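# Unplug the failed server power supply's cord

## Task

At the rear of the server there are four power supplies. Find the failed one, whose handle lamp is amber or dark while the other three glow green, and pull its power cord out. The failed supply must remain latched in its bay when you finish. Release the plug so that it settles entirely below the bay and is not inserted anywhere. The work area runs from the service shelf in front of the robot to the power supply bays, spans the shelf's width, and extends upward from the shelf top. The parts tray on the shelf is loose. A plug hanging on its cord does not count as a loose part.

## Robot and tools

Robot: two arms, left_arm on the +y side and right_arm on the -y side. Each carries a five-finger hand: a left hand on left_arm and a right hand on right_arm, mirror images of each other. Base poses in the scene frame: left_arm at (+0.044, +0.350, +1.491) m, quat_wxyz (+0.878, -0.310, +0.122, -0.344). right_arm at (+0.044, -0.350, +1.491) m, quat_wxyz (+0.878, +0.310, +0.122, +0.344).

Scene frame: origin on the floor (z = 0) below the centre of the robot's foot. +x is the direction the robot faces, +z is up, +y is toward the robot's own left. Furniture may be rotated relative to the robot, and the only known height is the floor's.

Hand point: a point fixed to the palm, about 0.05 m in front of it and 0.15 m from the wrist mount along the fingers. Its +z runs along straightened fingers, and its +y points out of the palm. Its +x runs across the palm away from the thumb on the right hand and toward the thumb on the left hand. Straight fingers extend 0.06 to 0.07 m past the point and lie 0.06 m behind it (-y). A wrist bracket on the little-finger side can collide with things.

Row layout, shared by execute_actions and move: one flat list of 28 numbers, each in [-1, 1], covering both arms even if only one moves. The order is:
1-6: left_arm dx, dy, dz, rx, ry, rz.
7-12: left hand thumb_turn, thumb_bend, index, middle, ring, little.
13-14: left force_limit, speed.
15-20: right_arm dx, dy, dz, rx, ry, rz.
21-26: right hand thumb_turn, thumb_bend, index, middle, ring, little.
27-28: right force_limit, speed.
The pose numbers are offsets, not poses. They are measured from that arm's Hand target as it stood when the action or move began, along that Hand target's own axes. 1.0 equals 0.6 m of translation or 180 degrees of rotation, and rx, ry, rz together form one rotation vector. Every row of a call counts from the same start, so repeating an offset moves the arm further. Six zeros re-request the current Hand target. The controller limits each step to within 40 degrees of the measured orientation.

Hand motor numbers are absolute targets. For thumb_turn, -1 puts the thumb beside the palm and +1 puts it opposite the fingers. For thumb_bend and the four fingers, -1 is straight and +1 is fully curled. force_limit maps -1..+1 to about 0..10 N at the fingertip (0..15 N for both thumb motors). speed rises from almost zero at -1 to full speed at +0.48 and stays at full speed above that. To keep a hand unchanged, resend the last eight numbers you actually sent it. If you have sent none yet, use its hand_measured values plus hand_force_limit and hand_speed. For a gentle grip, close at speed -0.94 or lower. To grip harder, raise force_limit and also send a target more closed than hand_measured. To loosen, send a target more open than hand_measured. The grip works on objects about 0.035 to 0.065 m thick, and on handles as thin as about 0.025 m, with the thumb turned in front.

Tools:
- execute_actions(actions, cameras): actions is a list of actions. Each action has up to 15 rows, one per 1/30 s step, and a short action holds its final row. Images are returned only if actions is empty or cameras requests them.
- move(target, speed, blend, blocking, cameras): moves each hand point in a straight path toward the offset given in target. target is one 28-number row, or a list of up to 15 rows that all count from the same start Hand targets. speed is 0.002 to 4.3 m/s (default 0.25), and turning is capped at twice that in rad/s. blend is a corner-rounding radius in m; 0 means stop at each target. The path does not avoid obstacles or the other arm, and a move lasts at most 10 s. Keep paths away from an arm's own base. The result adds a move: line with the outcome (done, off_target, moving, held, fault) and any limits (paced = clipped, held = steps withheld).
- wait(seconds 0-10): lets the scene run while commands are held.
- stop(): brakes a move that is still running.
- zoom_image(camera, region [x0,y0,x1,y1], max 504x504): magnifies the latest image from cam_head_left, cam_head_right, cam_left_wrist or cam_right_wrist.
- show_instructions(): shows the reference pages.
- finished_scene(scene 1): ends the scene for good.

Reading results: end_effector_position (m) and end_effector_quat_wxyz are in the scene frame and may be off by a few cm. Hand target is the last commanded pose after clipping, and the next offsets start from it. An arm commonly rests 1-5 cm short of its target, usually lower, without touching anything. hand_measured, hand_stopped_by (moving, target, force, stalled, fault) and hand_load_n follow the six-motor order. A load near 0 can mean the grip was lost. Joint torques include the arm's own weight.

Cautions: do not knock anything out of the work area, and especially do not let anything fall far. Do not let the arms collide or press on each other, including one hand gripping the other's fingers. Avoid fast contact, hard pushes, heavy finger loads and releasing parts while they are moving. A blocked arm keeps pushing, so command it back past its current hand point. Holding loads or stretching out for long periods heats the motors; MOTOR HOT appears at 85 °C, and at 100 °C the arm drops for 30-60 s. Time spent thinking also runs the scene clock.

Each tool is called after ">>>" in YAML: its name, and indented under it one key for each argument.

Reference images:

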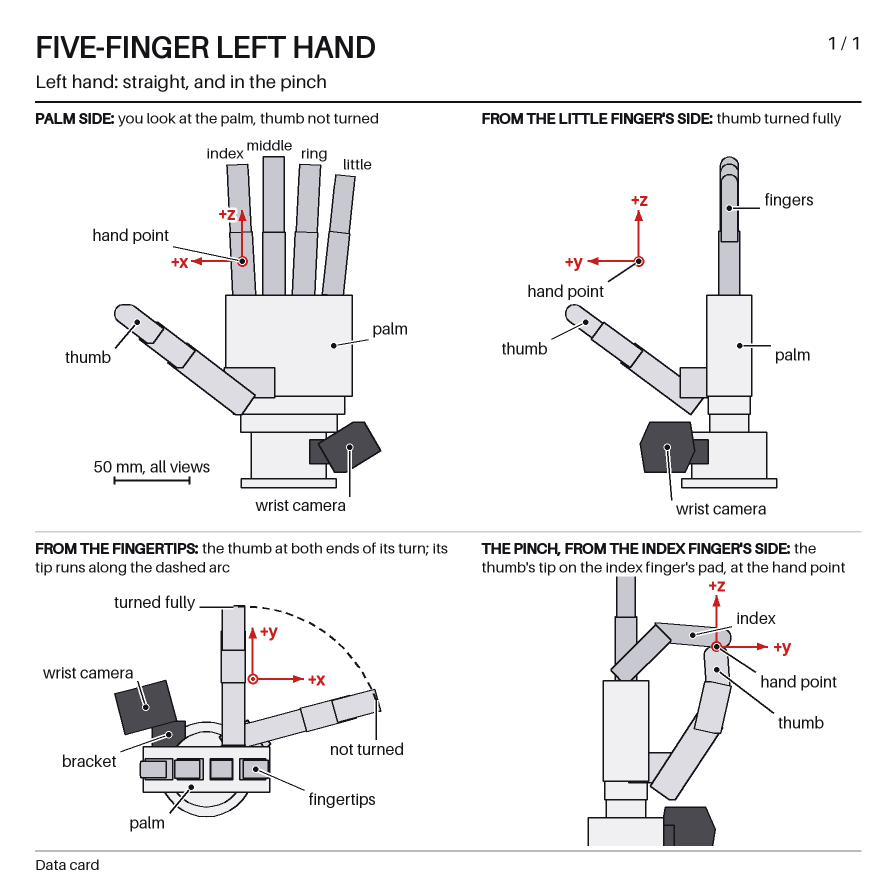

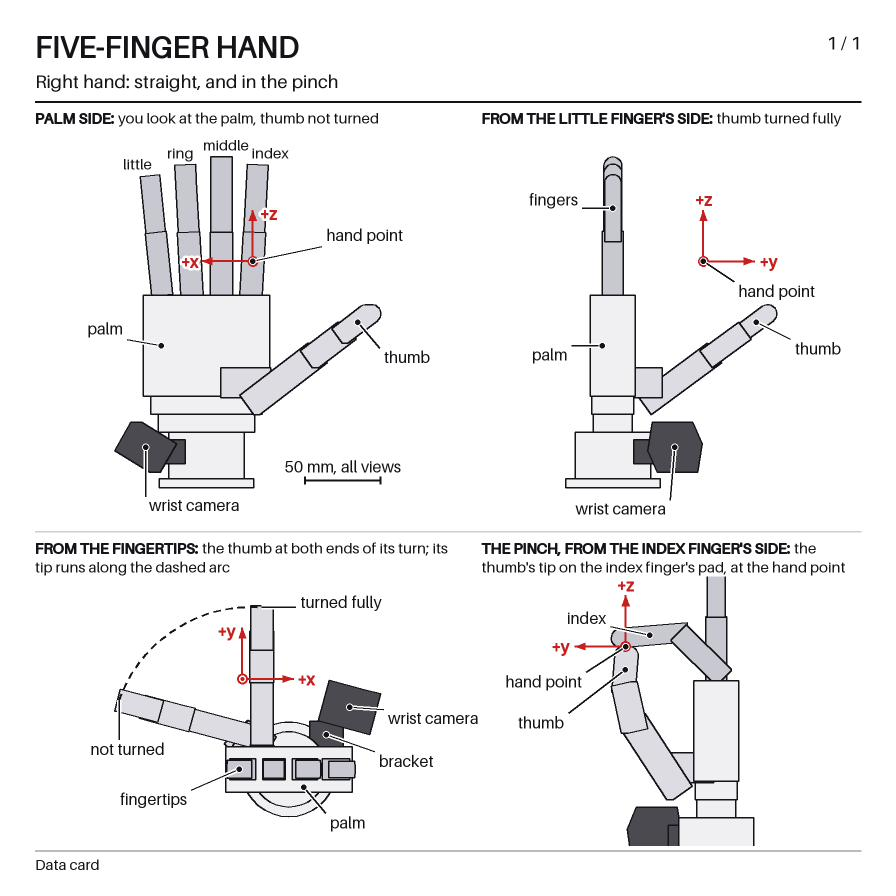

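## Session

>>> execute_actions:
  actions: []

Scene clock: 0.00 s.
left_arm: end_effector_position=(+0.5521, +0.3186, +1.4704) hand_measured=(-1.000, -1.000, -1.000, -1.000, -1.000, -1.000) hand_load_n=(+0.0, +0.0, -0.5, +0.0, +0.0, +0.0) hand_stopped_by=(target, target, target, target, target, target) hand_force_limit=0.00 hand_speed=-0.80 end_effector_quat_wxyz=(-0.183, +0.683, -0.683, +0.183) | right_arm: end_effector_position=(+0.5521, -0.3195, +1.4704) hand_measured=(-1.000, -1.000, -1.000, -1.000, -1.000, -1.000) hand_load_n=(+0.0, +0.0, +0.0, +0.0, +0.0, +0.0) hand_stopped_by=(target, target, target, target, target, target) hand_force_limit=0.00 hand_speed=-0.80 end_effector_quat_wxyz=(+0.183, -0.683, +0.683, -0.183)
Joint positions: left_arm=[0.374 1.193 0.85 -0.284 -0.667 0.125] | right_arm=[-0.373 1.191 0.85 -0.285 0.668 -0.125]
Joint velocities: within noise
Joint torques (N m): no reading
Heat: left arm: hottest waist 35 °C; right arm: hottest shoulder 39 °C.
Hand target: left_arm +0.5641, +0.3208, +1.4804; -0.190, +0.687, -0.675, +0.193 | right_arm +0.5609, -0.3212, +1.4759; -0.188, +0.677, -0.686, +0.188

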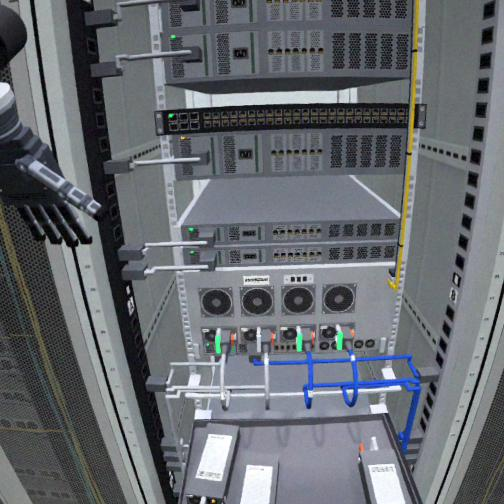

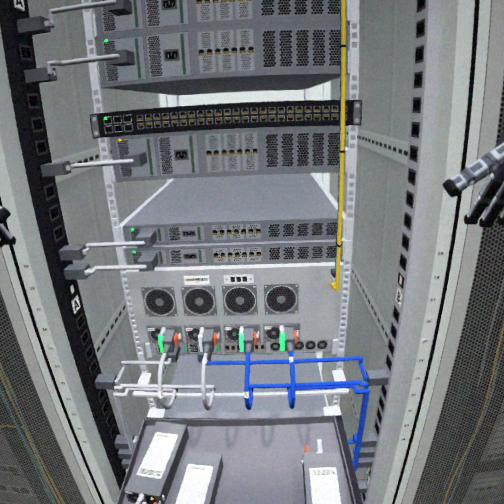

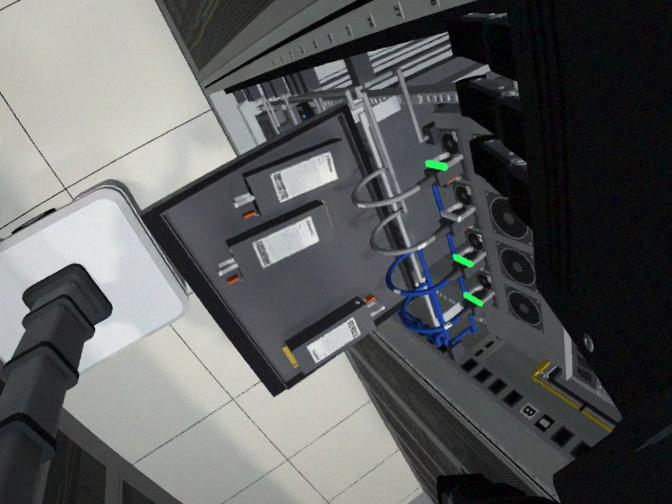

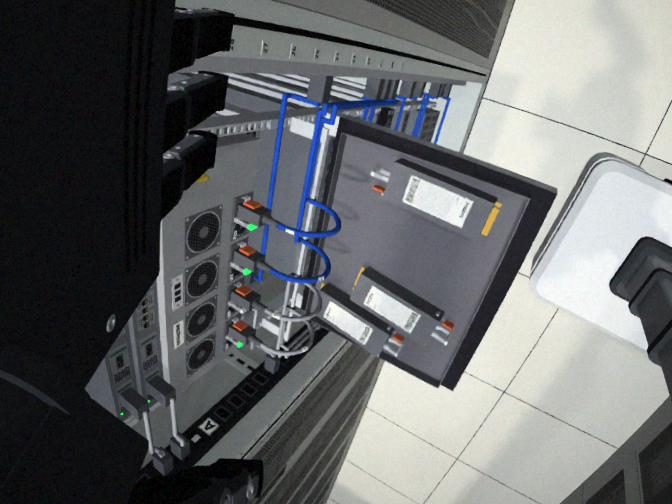

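>>> zoom_image:
  camera: "cam_head_left"
  region: [180, 300, 400, 420]

>>> zoom_image:
  camera: "cam_head_right"
  region: [120, 300, 340, 420]

>>> zoom_image:
  camera: "cam_right_wrist"
  region: [160, 160, 360, 380]

>>> zoom_image:
  camera: "cam_left_wrist"
  region: [340, 100, 560, 360]

Scaled by 2.291 from the camera's 504x504 image, which has a finer 720x720 frame.

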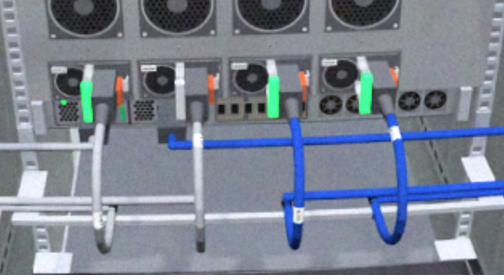

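Scaled by 2.291 from the camera's 504x504 image, which has a finer 720x720 frame.

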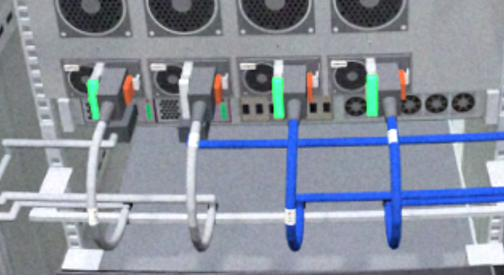

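Scaled by 2.291 from the camera's 672x504 image, which has a finer 960x720 frame.

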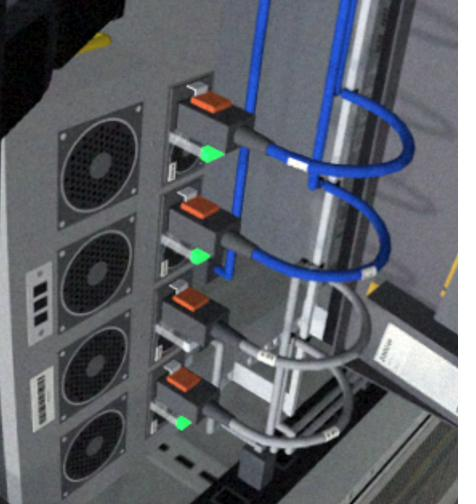

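Scaled by 1.938 from the camera's 672x504 image, which has a finer 960x720 frame.

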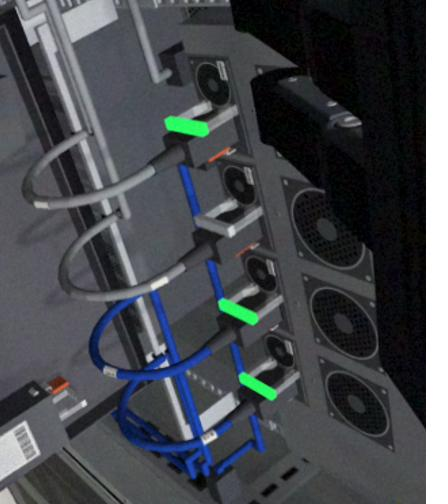

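>>> move:
  target: [0.2,0.358,0.14,0.333,0,0,-1,-1,-1,-1,-1,-1,0,-0.8,0,0,0,0,0,0,-1,-1,-1,-1,-1,-1,0,-0.8]
  cameras: ["all"]

Scene clock: 54.53 s.
left_arm: end_effector_position=(+0.4222, +0.1937, +1.2999) hand_measured=(-1.000, -1.000, -1.000, -1.000, -1.000, -1.000) hand_load_n=(+0.0, +0.0, +0.0, +0.0, +0.0, +0.0) hand_stopped_by=(target, target, target, target, target, target) hand_force_limit=0.00 hand_speed=-0.80 end_effector_quat_wxyz=(+0.279, -0.558, +0.674, -0.396) | right_arm: end_effector_position=(+0.5521, -0.3195, +1.4704) hand_measured=(-1.000, -1.000, -1.000, -1.000, -1.000, -1.000) hand_load_n=(+0.0, +0.0, +0.0, +0.0, +0.0, +0.0) hand_stopped_by=(target, target, target, target, target, target) hand_force_limit=0.00 hand_speed=-0.80 end_effector_quat_wxyz=(+0.183, -0.683, +0.683, -0.183)
Joint positions: left_arm=[0.424 2.074 0.333 1.566 -0.277 0.474] | right_arm=[-0.373 1.191 0.85 -0.285 0.668 -0.125]
Joint torques (N m): left_arm=[-5.71 -6.65 -0.92 2.54 0.53 0.07] | right_arm=[4.66 -9.11 7.91 1.4 -0.26 0.15]
Heat: left arm: hottest waist 35 °C; right arm: hottest shoulder 39 °C.
Hand target: left_arm +0.4262, +0.1970, +1.2977; +0.507, -0.500, +0.488, -0.504 | right_arm +0.5609, -0.3212, +1.4759; -0.188, +0.677, -0.686, +0.188
Off the commanded pose: left_arm 0.006 m, 37 deg | right_arm 0.010 m, 1 deg.
joint sent to its limit (left arm) — joint 4 (wrist pitch), upper limit. The joint targets are off in orientation, not in position.
move: off_target (left_arm)

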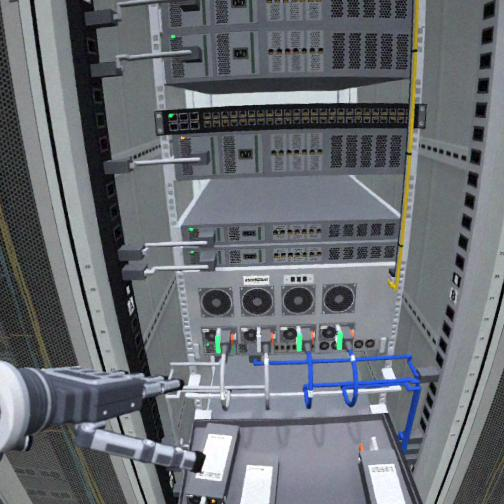

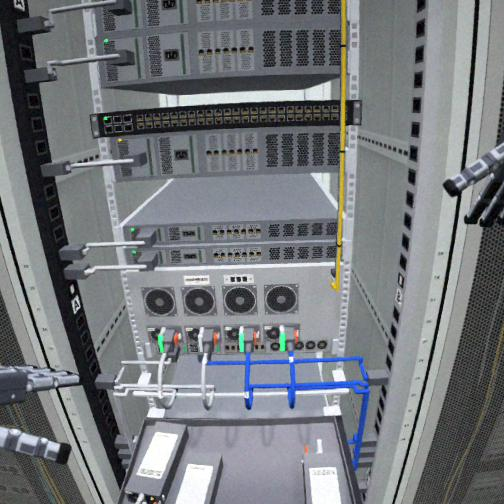

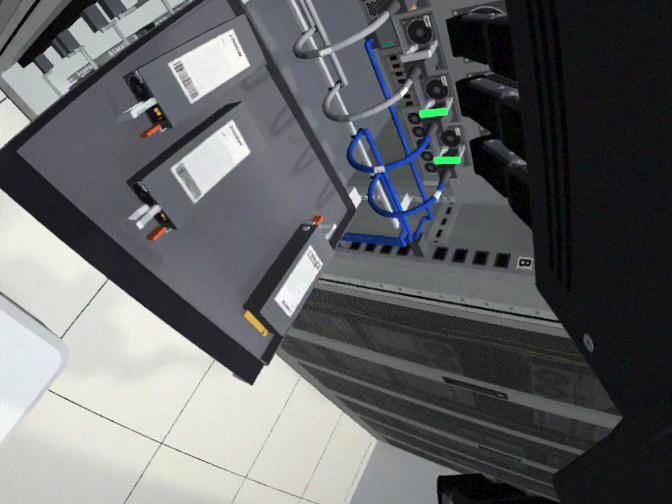

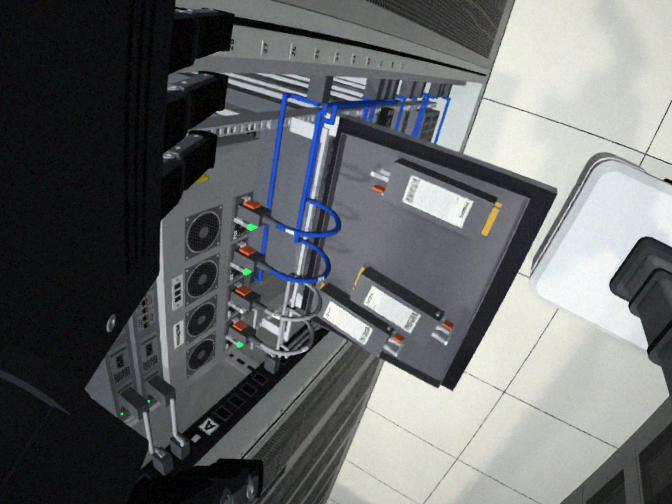

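>>> move:
  target: [-0.033,0,0.117,-0.333,0,0,-1,-1,-1,-1,-1,-1,0,-0.8,0,0,0,0,0,0,-1,-1,-1,-1,-1,-1,0,-0.8]
  cameras: ["all"]

Scene clock: 74.80 s.
left_arm: end_effector_position=(+0.4781, +0.2211, +1.2874) hand_measured=(-1.000, -1.000, -1.000, -1.000, -1.000, -1.000) hand_load_n=(+0.0, -0.5, +0.0, -0.5, +0.0, +0.0) hand_stopped_by=(target, target, target, target, target, target) hand_force_limit=0.00 hand_speed=-0.80 end_effector_quat_wxyz=(-0.183, +0.681, -0.686, +0.180) | right_arm: end_effector_position=(+0.5521, -0.3195, +1.4704) hand_measured=(-1.000, -1.000, -1.000, -1.000, -1.000, -1.000) hand_load_n=(+0.0, +0.0, +0.0, +0.0, -0.5, +0.0) hand_stopped_by=(target, target, target, target, target, target) hand_force_limit=0.00 hand_speed=-0.80 end_effector_quat_wxyz=(+0.183, -0.683, +0.683, -0.183)
Joint positions: left_arm=[0.409 1.712 0.639 0.457 -0.641 0.156] | right_arm=[-0.373 1.191 0.85 -0.285 0.668 -0.125]
Joint torques (N m): left_arm=[-8.18 -10.05 3.88 0.99 -0.09 -0.18] | right_arm=[5.3 -9.52 7.66 1.39 -0.26 0.15]
Heat: left arm: hottest waist 35 °C; right arm: hottest shoulder 39 °C.
Hand target: left_arm +0.4962, +0.2180, +1.2992; -0.190, +0.687, -0.675, +0.193 | right_arm +0.5609, -0.3212, +1.4759; -0.188, +0.677, -0.686, +0.188
Off the commanded pose: left_arm 0.022 m, 2 deg | right_arm 0.010 m, 1 deg.
move: off_target (left_arm)

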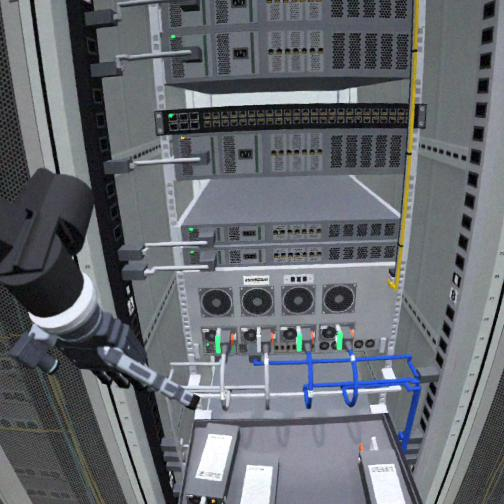

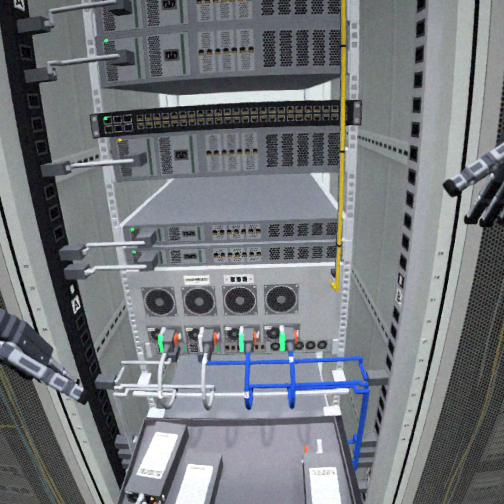

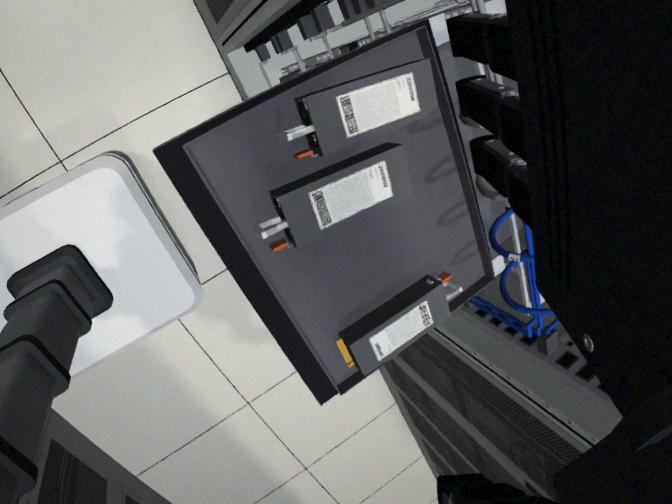

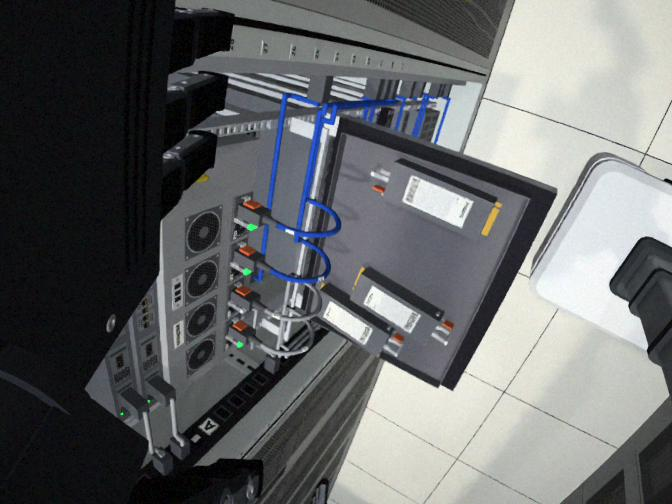

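>>> move:
  target: [-0.133,-0.079,-0.07,0.139,0,0,-1,-1,-1,-1,-1,-1,0,-0.8,0,0,0,0,0,0,-1,-1,-1,-1,-1,-1,0,-0.8]
  cameras: ["cam_left_wrist"]

Scene clock: 109.37 s.
left_arm: end_effector_position=(+0.5098, +0.2894, +1.3537) hand_measured=(-1.000, -1.000, -1.000, -1.000, -1.000, -1.000) hand_load_n=(+0.0, +0.0, +0.0, +0.0, +0.0, +0.5) hand_stopped_by=(target, target, target, target, target, target) hand_force_limit=0.00 hand_speed=-0.80 end_effector_quat_wxyz=(+0.322, -0.630, +0.624, -0.333) | right_arm: end_effector_position=(+0.5521, -0.3195, +1.4704) hand_measured=(-1.000, -1.000, -1.000, -1.000, -1.000, -1.000) hand_load_n=(+0.0, +0.0, +0.0, -0.5, +0.0, +0.0) hand_stopped_by=(target, target, target, target, target, target) hand_force_limit=0.00 hand_speed=-0.80 end_effector_quat_wxyz=(+0.183, -0.683, +0.683, -0.183)
Joint positions: left_arm=[0.513 1.556 0.388 1.06 -0.397 0.425] | right_arm=[-0.373 1.191 0.85 -0.285 0.668 -0.125]
Joint torques (N m): left_arm=[-4.31 -8.47 1.03 2.73 0.43 0.1] | right_arm=[4.95 -9.7 7.66 1.42 -0.2 0.1]
Heat: left arm: hottest waist 35 °C; right arm: hottest shoulder 39 °C.
Hand target: left_arm +0.5136, +0.2986, +1.3592; -0.334, +0.629, -0.617, +0.334 | right_arm +0.5609, -0.3212, +1.4759; -0.188, +0.677, -0.686, +0.188
Off the commanded pose: left_arm 0.011 m, 2 deg | right_arm 0.010 m, 1 deg.
move: off_target (left_arm)
Images, in order (width x height): cam_left_wrist 672x504.

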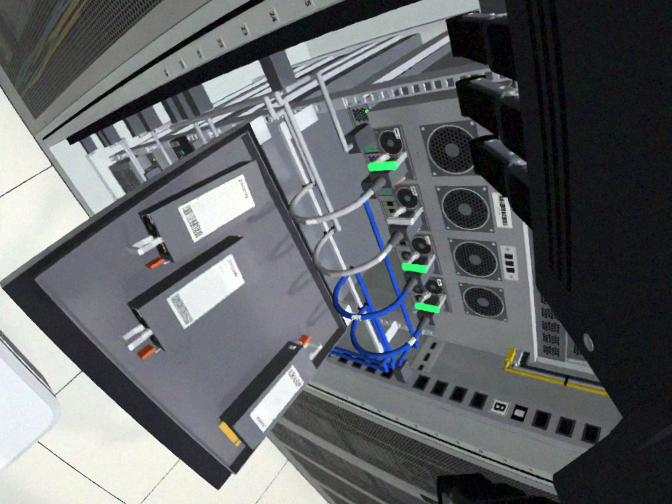

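>>> zoom_image:
  camera: "cam_left_wrist"
  region: [330, 150, 480, 300]

Scaled by 3.360 from the camera's 672x504 image, which has a finer 960x720 frame.

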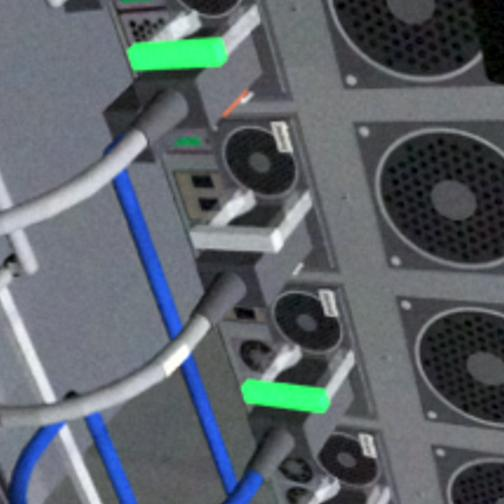

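>>> execute_actions:
  actions: []

>>> zoom_image:
  camera: "cam_head_left"
  region: [230, 310, 310, 390]

>>> zoom_image:
  camera: "cam_head_right"
  region: [170, 310, 250, 390]

>>> zoom_image:
  camera: "cam_right_wrist"
  region: [210, 260, 290, 340]

Scene clock: 156.27 s.
left_arm: end_effector_position=(+0.5098, +0.2895, +1.3537) hand_measured=(-1.000, -1.000, -1.000, -1.000, -1.000, -1.000) hand_load_n=(-0.5, -0.5, +0.0, +0.0, +0.0, +0.0) hand_stopped_by=(target, target, target, target, target, target) hand_force_limit=0.00 hand_speed=-0.80 end_effector_quat_wxyz=(+0.322, -0.629, +0.624, -0.333) | right_arm: end_effector_position=(+0.5521, -0.3195, +1.4704) hand_measured=(-1.000, -1.000, -1.000, -1.000, -1.000, -1.000) hand_load_n=(-0.5, +0.0, +0.0, +0.0, +0.0, +0.0) hand_stopped_by=(target, target, target, target, target, target) hand_force_limit=0.00 hand_speed=-0.80 end_effector_quat_wxyz=(+0.183, -0.683, +0.683, -0.183)
Joint positions: left_arm=[0.513 1.556 0.388 1.06 -0.397 0.426] | right_arm=[-0.373 1.191 0.85 -0.285 0.668 -0.125]
Joint velocities: within noise
Joint torques (N m): left_arm=[-4.19 -8.53 1.07 2.54 0.41 0.08] | right_arm=[4.95 -9.05 7.77 1.21 -0.27 0.16]
Heat: left arm: hottest waist 35 °C; right arm: hottest shoulder 39 °C.
Hand target: left_arm +0.5136, +0.2986, +1.3592; -0.334, +0.629, -0.617, +0.334 | right_arm +0.5609, -0.3212, +1.4759; -0.188, +0.677, -0.686, +0.188
Off the commanded pose: left_arm 0.011 m, 2 deg | right_arm 0.010 m, 1 deg.

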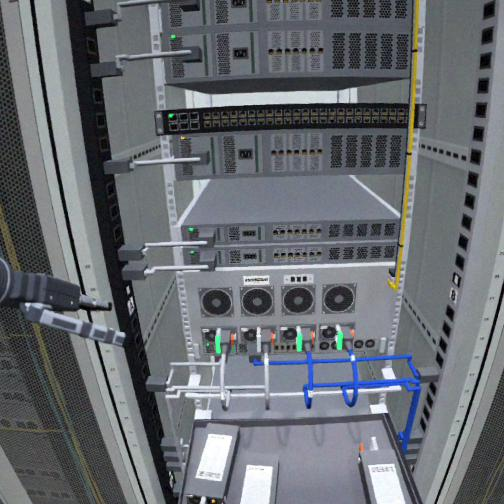

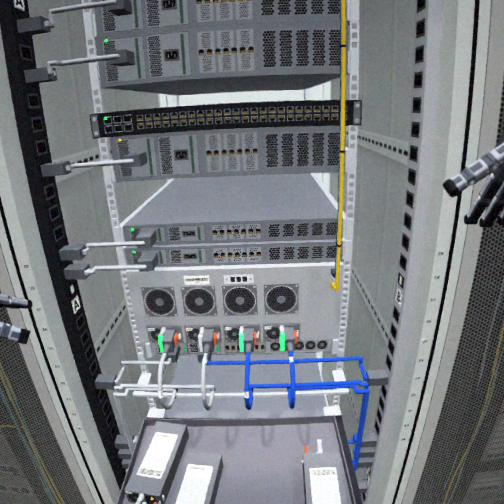

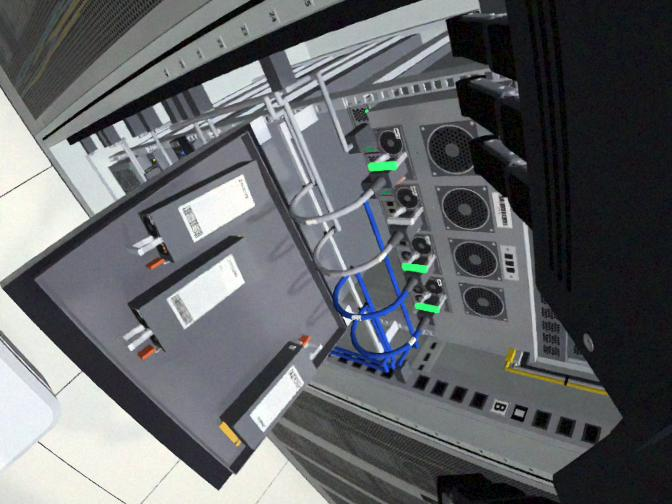

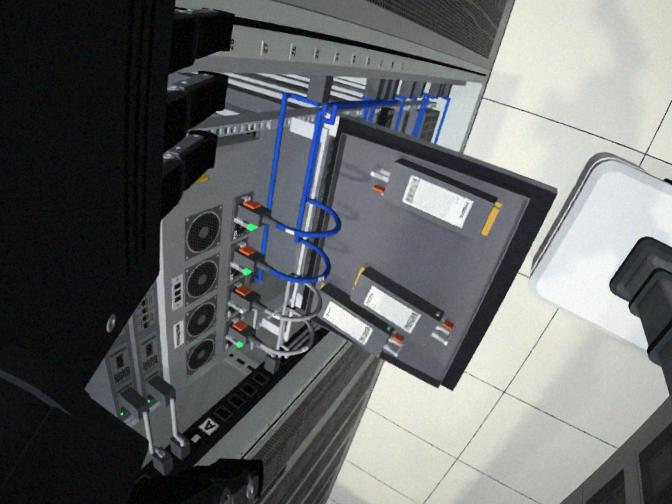

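Scaled by 6.300 from the camera's 504x504 image, which has a finer 720x720 frame.

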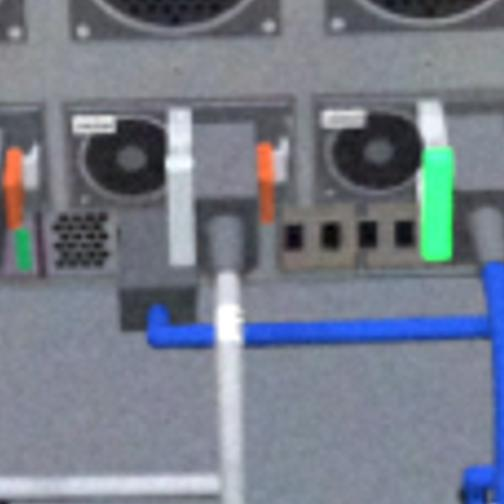

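Scaled by 6.300 from the camera's 504x504 image, which has a finer 720x720 frame.

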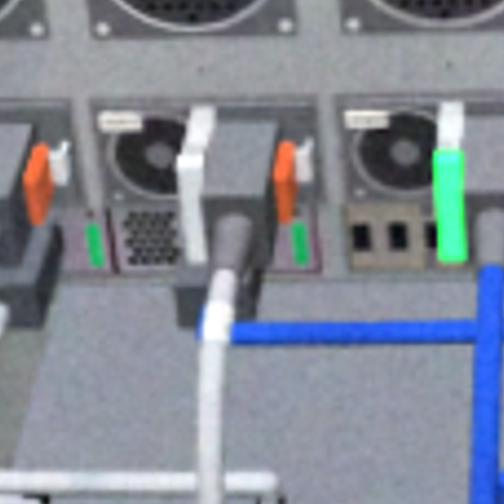

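Scaled by 6.300 from the camera's 672x504 image, which has a finer 960x720 frame.

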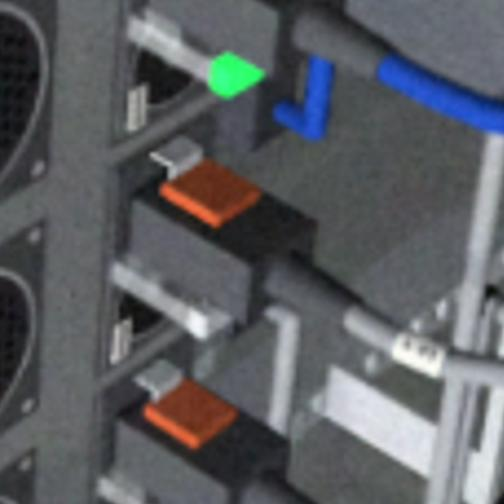

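>>> move:
  target: [0,0,0,0,0,0,-1,-1,-1,-1,-1,-1,0,-0.8,-0.285,0.277,0.275,-0.2025,0.04,0.597,-1,-1,-1,-1,-1,-1,0,-0.8]
  cameras: ["all"]

Scene clock: 341.20 s.
left_arm: end_effector_position=(+0.5098, +0.2894, +1.3537) hand_measured=(-1.000, -1.000, -1.000, -1.000, -1.000, -1.000) hand_load_n=(+0.0, +0.0, +0.0, -0.5, +0.0, +0.0) hand_stopped_by=(target, target, target, target, target, target) hand_force_limit=0.00 hand_speed=-0.80 end_effector_quat_wxyz=(+0.322, -0.629, +0.624, -0.333) | right_arm: end_effector_position=(+0.5080, -0.1441, +1.2575) hand_measured=(-1.000, -1.000, -1.000, -1.000, -1.000, -1.000) hand_load_n=(+0.0, -0.5, +0.0, +0.0, +0.0, +0.0) hand_stopped_by=(target, target, target, target, target, target) hand_force_limit=0.00 hand_speed=-0.80 end_effector_quat_wxyz=(+0.038, +0.122, +0.972, +0.197)
Joint positions: left_arm=[0.513 1.556 0.388 1.06 -0.397 0.426] | right_arm=[-0.538 1.87 0.765 0.086 0.194 1.852]
Joint torques (N m): left_arm=[-4.13 -8.47 1.1 2.54 0.42 0.08] | right_arm=[6.65 -11.05 0.29 1.17 -0.77 0.27]
Heat: left arm: hottest waist 34 °C; right arm: hottest shoulder 38 °C.
Hand target: left_arm +0.5136, +0.2985, +1.3592; -0.334, +0.629, -0.617, +0.334 | right_arm +0.5045, -0.1485, +1.2498; +0.033, +0.131, +0.971, +0.195
Off the commanded pose: left_arm 0.011 m, 2 deg | right_arm 0.010 m, 1 deg.
move: off_target (left_arm)

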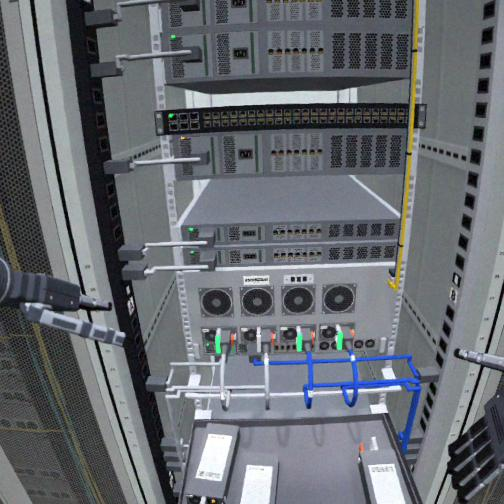

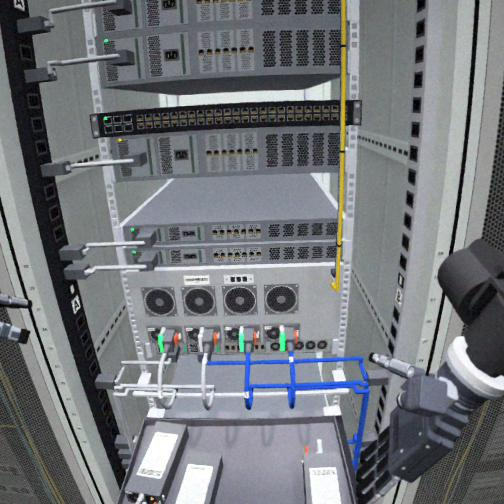

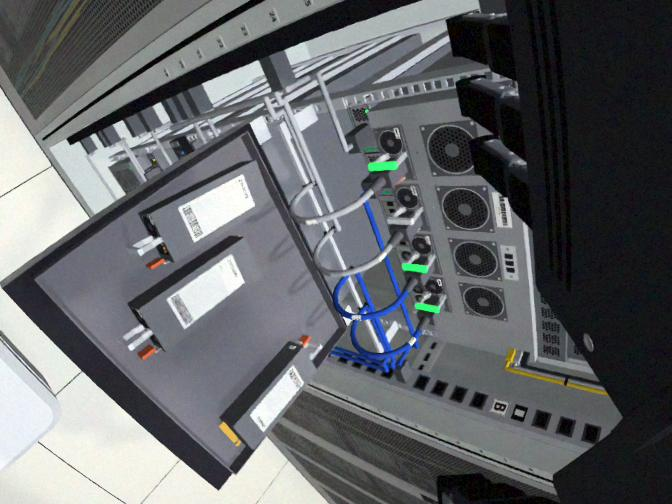

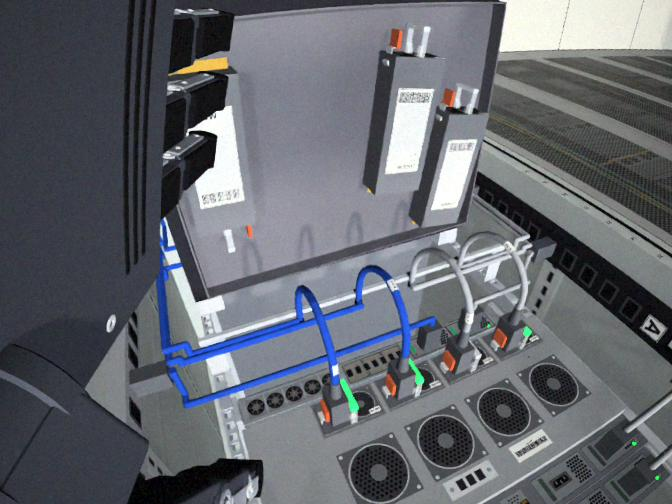

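>>> zoom_image:
  camera: "cam_right_wrist"
  region: [310, 240, 570, 440]

Scaled by 1.938 from the camera's 672x504 image, which has a finer 960x720 frame.

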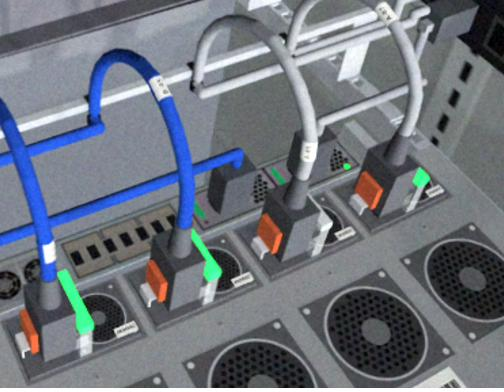

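>>> move:
  target: [0,0,0,0,0,0,-1,-1,-1,-1,-1,-1,0,-0.8,-0.098,0.1775,0.217,0,0,0,1,-1,-1,-1,-1,-1,0,0.3]
  cameras: ["all"]

Scene clock: 378.50 s.
left_arm: end_effector_position=(+0.5098, +0.2894, +1.3537) hand_measured=(-1.000, -1.000, -1.000, -1.000, -1.000, -1.000) hand_load_n=(+0.0, +0.0, +0.0, +0.0, +0.0, +0.0) hand_stopped_by=(target, target, target, target, target, target) hand_force_limit=0.00 hand_speed=-0.80 end_effector_quat_wxyz=(+0.322, -0.629, +0.624, -0.333) | right_arm: end_effector_position=(+0.6033, -0.0314, +1.1724) hand_measured=(+1.000, -1.000, -1.000, -1.000, -1.000, -1.000) hand_load_n=(+0.0, +0.0, +0.0, +0.0, +0.0, +0.0) hand_stopped_by=(target, target, target, target, target, target) hand_force_limit=0.00 hand_speed=0.30 end_effector_quat_wxyz=(+0.036, +0.134, +0.971, +0.194)
Joint positions: left_arm=[0.513 1.556 0.388 1.06 -0.397 0.426] | right_arm=[-0.46 2.266 1.249 -0.017 0.241 1.945]
Joint torques (N m): left_arm=[-4.13 -8.35 1.06 2.54 0.43 0.06] | right_arm=[12.16 -14.15 3.37 0.42 -0.45 0.24]
Heat: left arm: hottest waist 34 °C; right arm: hottest shoulder 39 °C.
Hand target: left_arm +0.5136, +0.2985, +1.3592; -0.334, +0.629, -0.617, +0.334 | right_arm +0.6021, -0.0216, +1.1716; +0.033, +0.132, +0.971, +0.195
Off the commanded pose: left_arm 0.011 m, 2 deg | right_arm 0.010 m, 0 deg.
move: off_target (left_arm)

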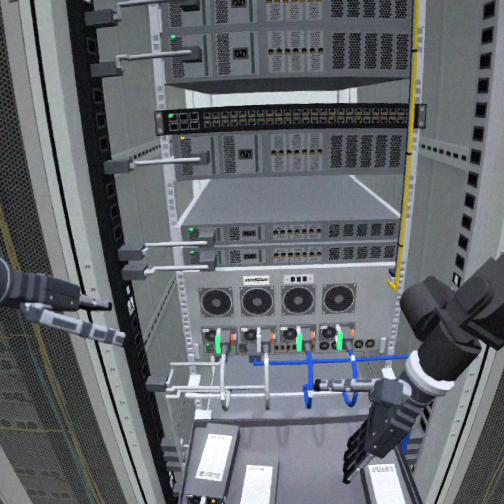

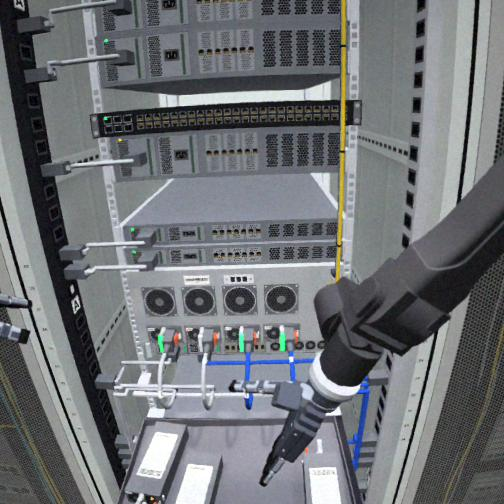

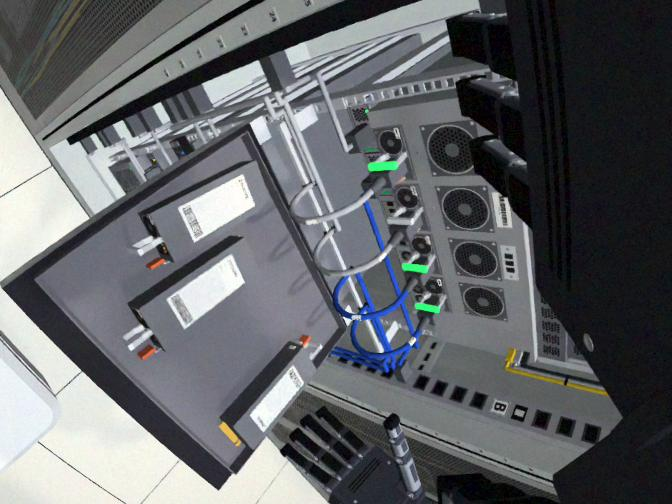

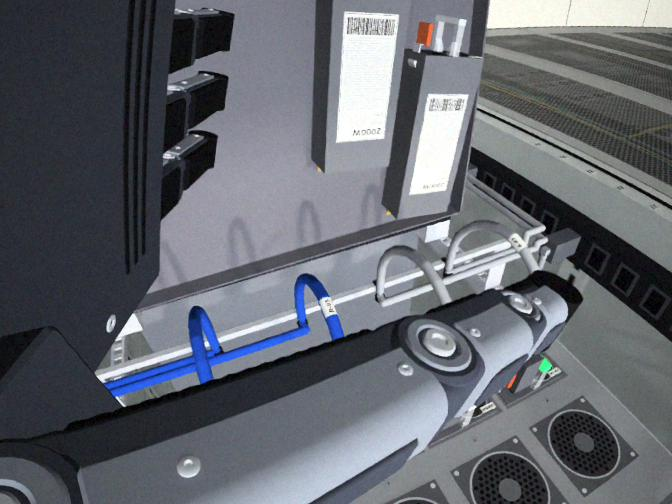

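>>> move:
  target: [0,0,0,0,0,0,-1,-1,-1,-1,-1,-1,0,-0.8,-0.127,0.136,0.11,0,0,0,1,-1,-1,-1,-1,-1,0,0.3]
  cameras: ["all"]
  speed: 0.15

Scene clock: 399.80 s.
left_arm: end_effector_position=(+0.5098, +0.2894, +1.3537) hand_measured=(-1.000, -1.000, -1.000, -1.000, -1.000, -1.000) hand_load_n=(+0.0, +0.0, +0.0, +0.0, +0.0, +0.0) hand_stopped_by=(target, target, target, target, target, target) hand_force_limit=0.00 hand_speed=-0.80 end_effector_quat_wxyz=(+0.322, -0.629, +0.624, -0.333) | right_arm: end_effector_position=(+0.7025, +0.0409, +1.1416) hand_measured=(+1.000, -1.000, -1.000, -1.000, -1.000, -1.000) hand_load_n=(+0.0, +0.0, +0.0, +0.0, +0.0, +0.0) hand_stopped_by=(target, target, target, target, target, target) hand_force_limit=0.00 hand_speed=0.30 end_effector_quat_wxyz=(+0.033, +0.134, +0.971, +0.193)
Joint positions: left_arm=[0.513 1.556 0.388 1.06 -0.397 0.426] | right_arm=[-0.42 2.5 1.74 -0.29 0.262 1.984]
Joint torques (N m): left_arm=[-4.01 -8.47 1.06 2.52 0.42 0.07] | right_arm=[14.8 -16.5 5.81 0.47 -0.44 0.3]
Heat: left arm: hottest waist 34 °C; right arm: hottest shoulder 39 °C.
Hand target: left_arm +0.5136, +0.2985, +1.3592; -0.334, +0.629, -0.617, +0.334 | right_arm +0.7030, +0.0549, +1.1434; +0.033, +0.132, +0.971, +0.195
Off the commanded pose: left_arm 0.011 m, 2 deg | right_arm 0.014 m, 0 deg.
move: off_target (left_arm, right_arm)

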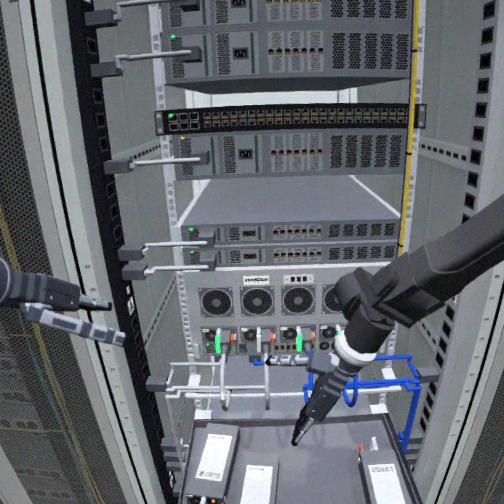

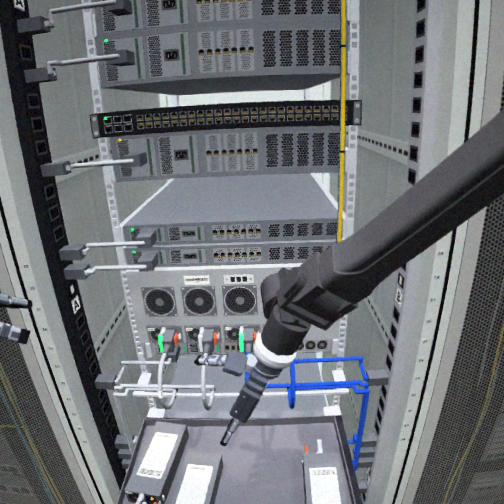

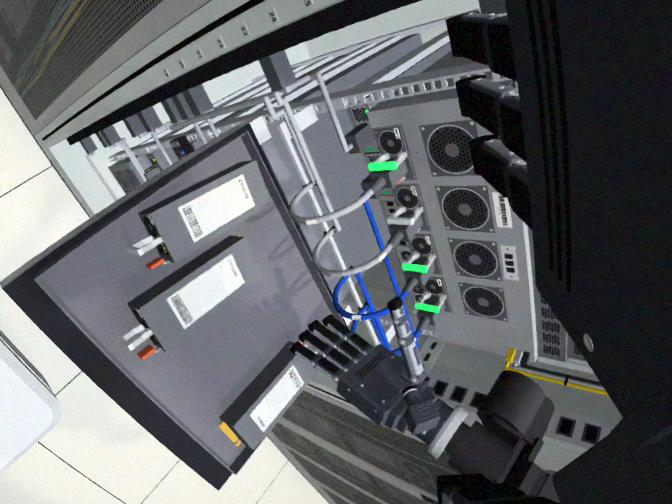

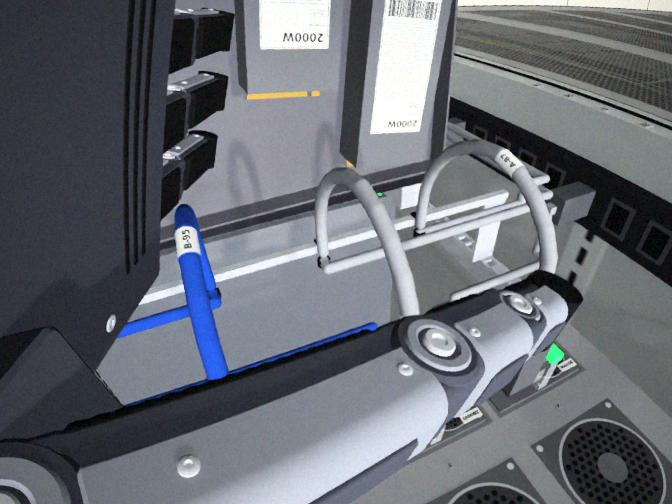

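>>> zoom_image:
  camera: "cam_head_left"
  region: [220, 310, 340, 430]

>>> zoom_image:
  camera: "cam_head_right"
  region: [160, 310, 280, 430]

>>> zoom_image:
  camera: "cam_left_wrist"
  region: [300, 160, 480, 400]

Scaled by 4.200 from the camera's 504x504 image, which has a finer 720x720 frame.

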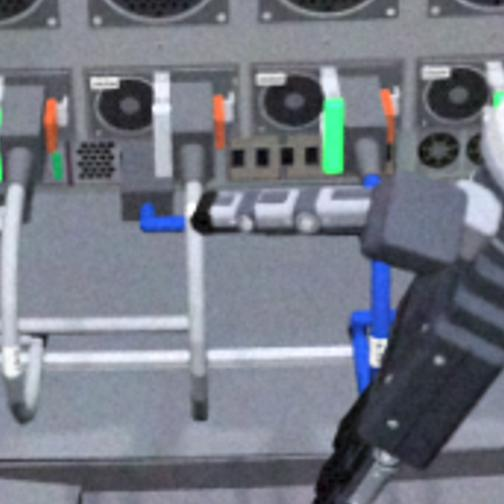

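Scaled by 4.200 from the camera's 504x504 image, which has a finer 720x720 frame.

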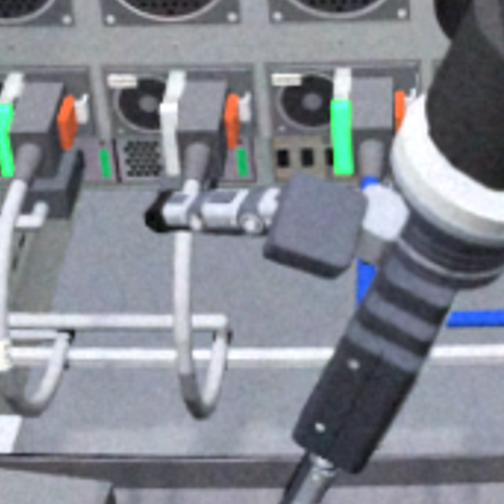

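Scaled by 2.100 from the camera's 672x504 image, which has a finer 960x720 frame.

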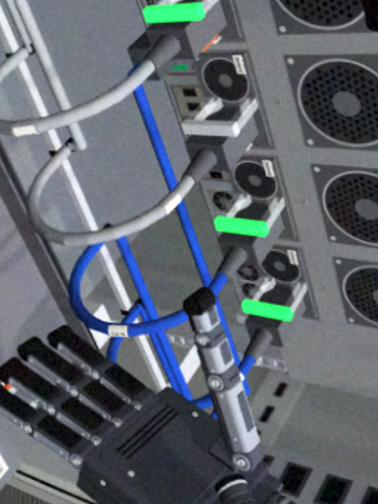

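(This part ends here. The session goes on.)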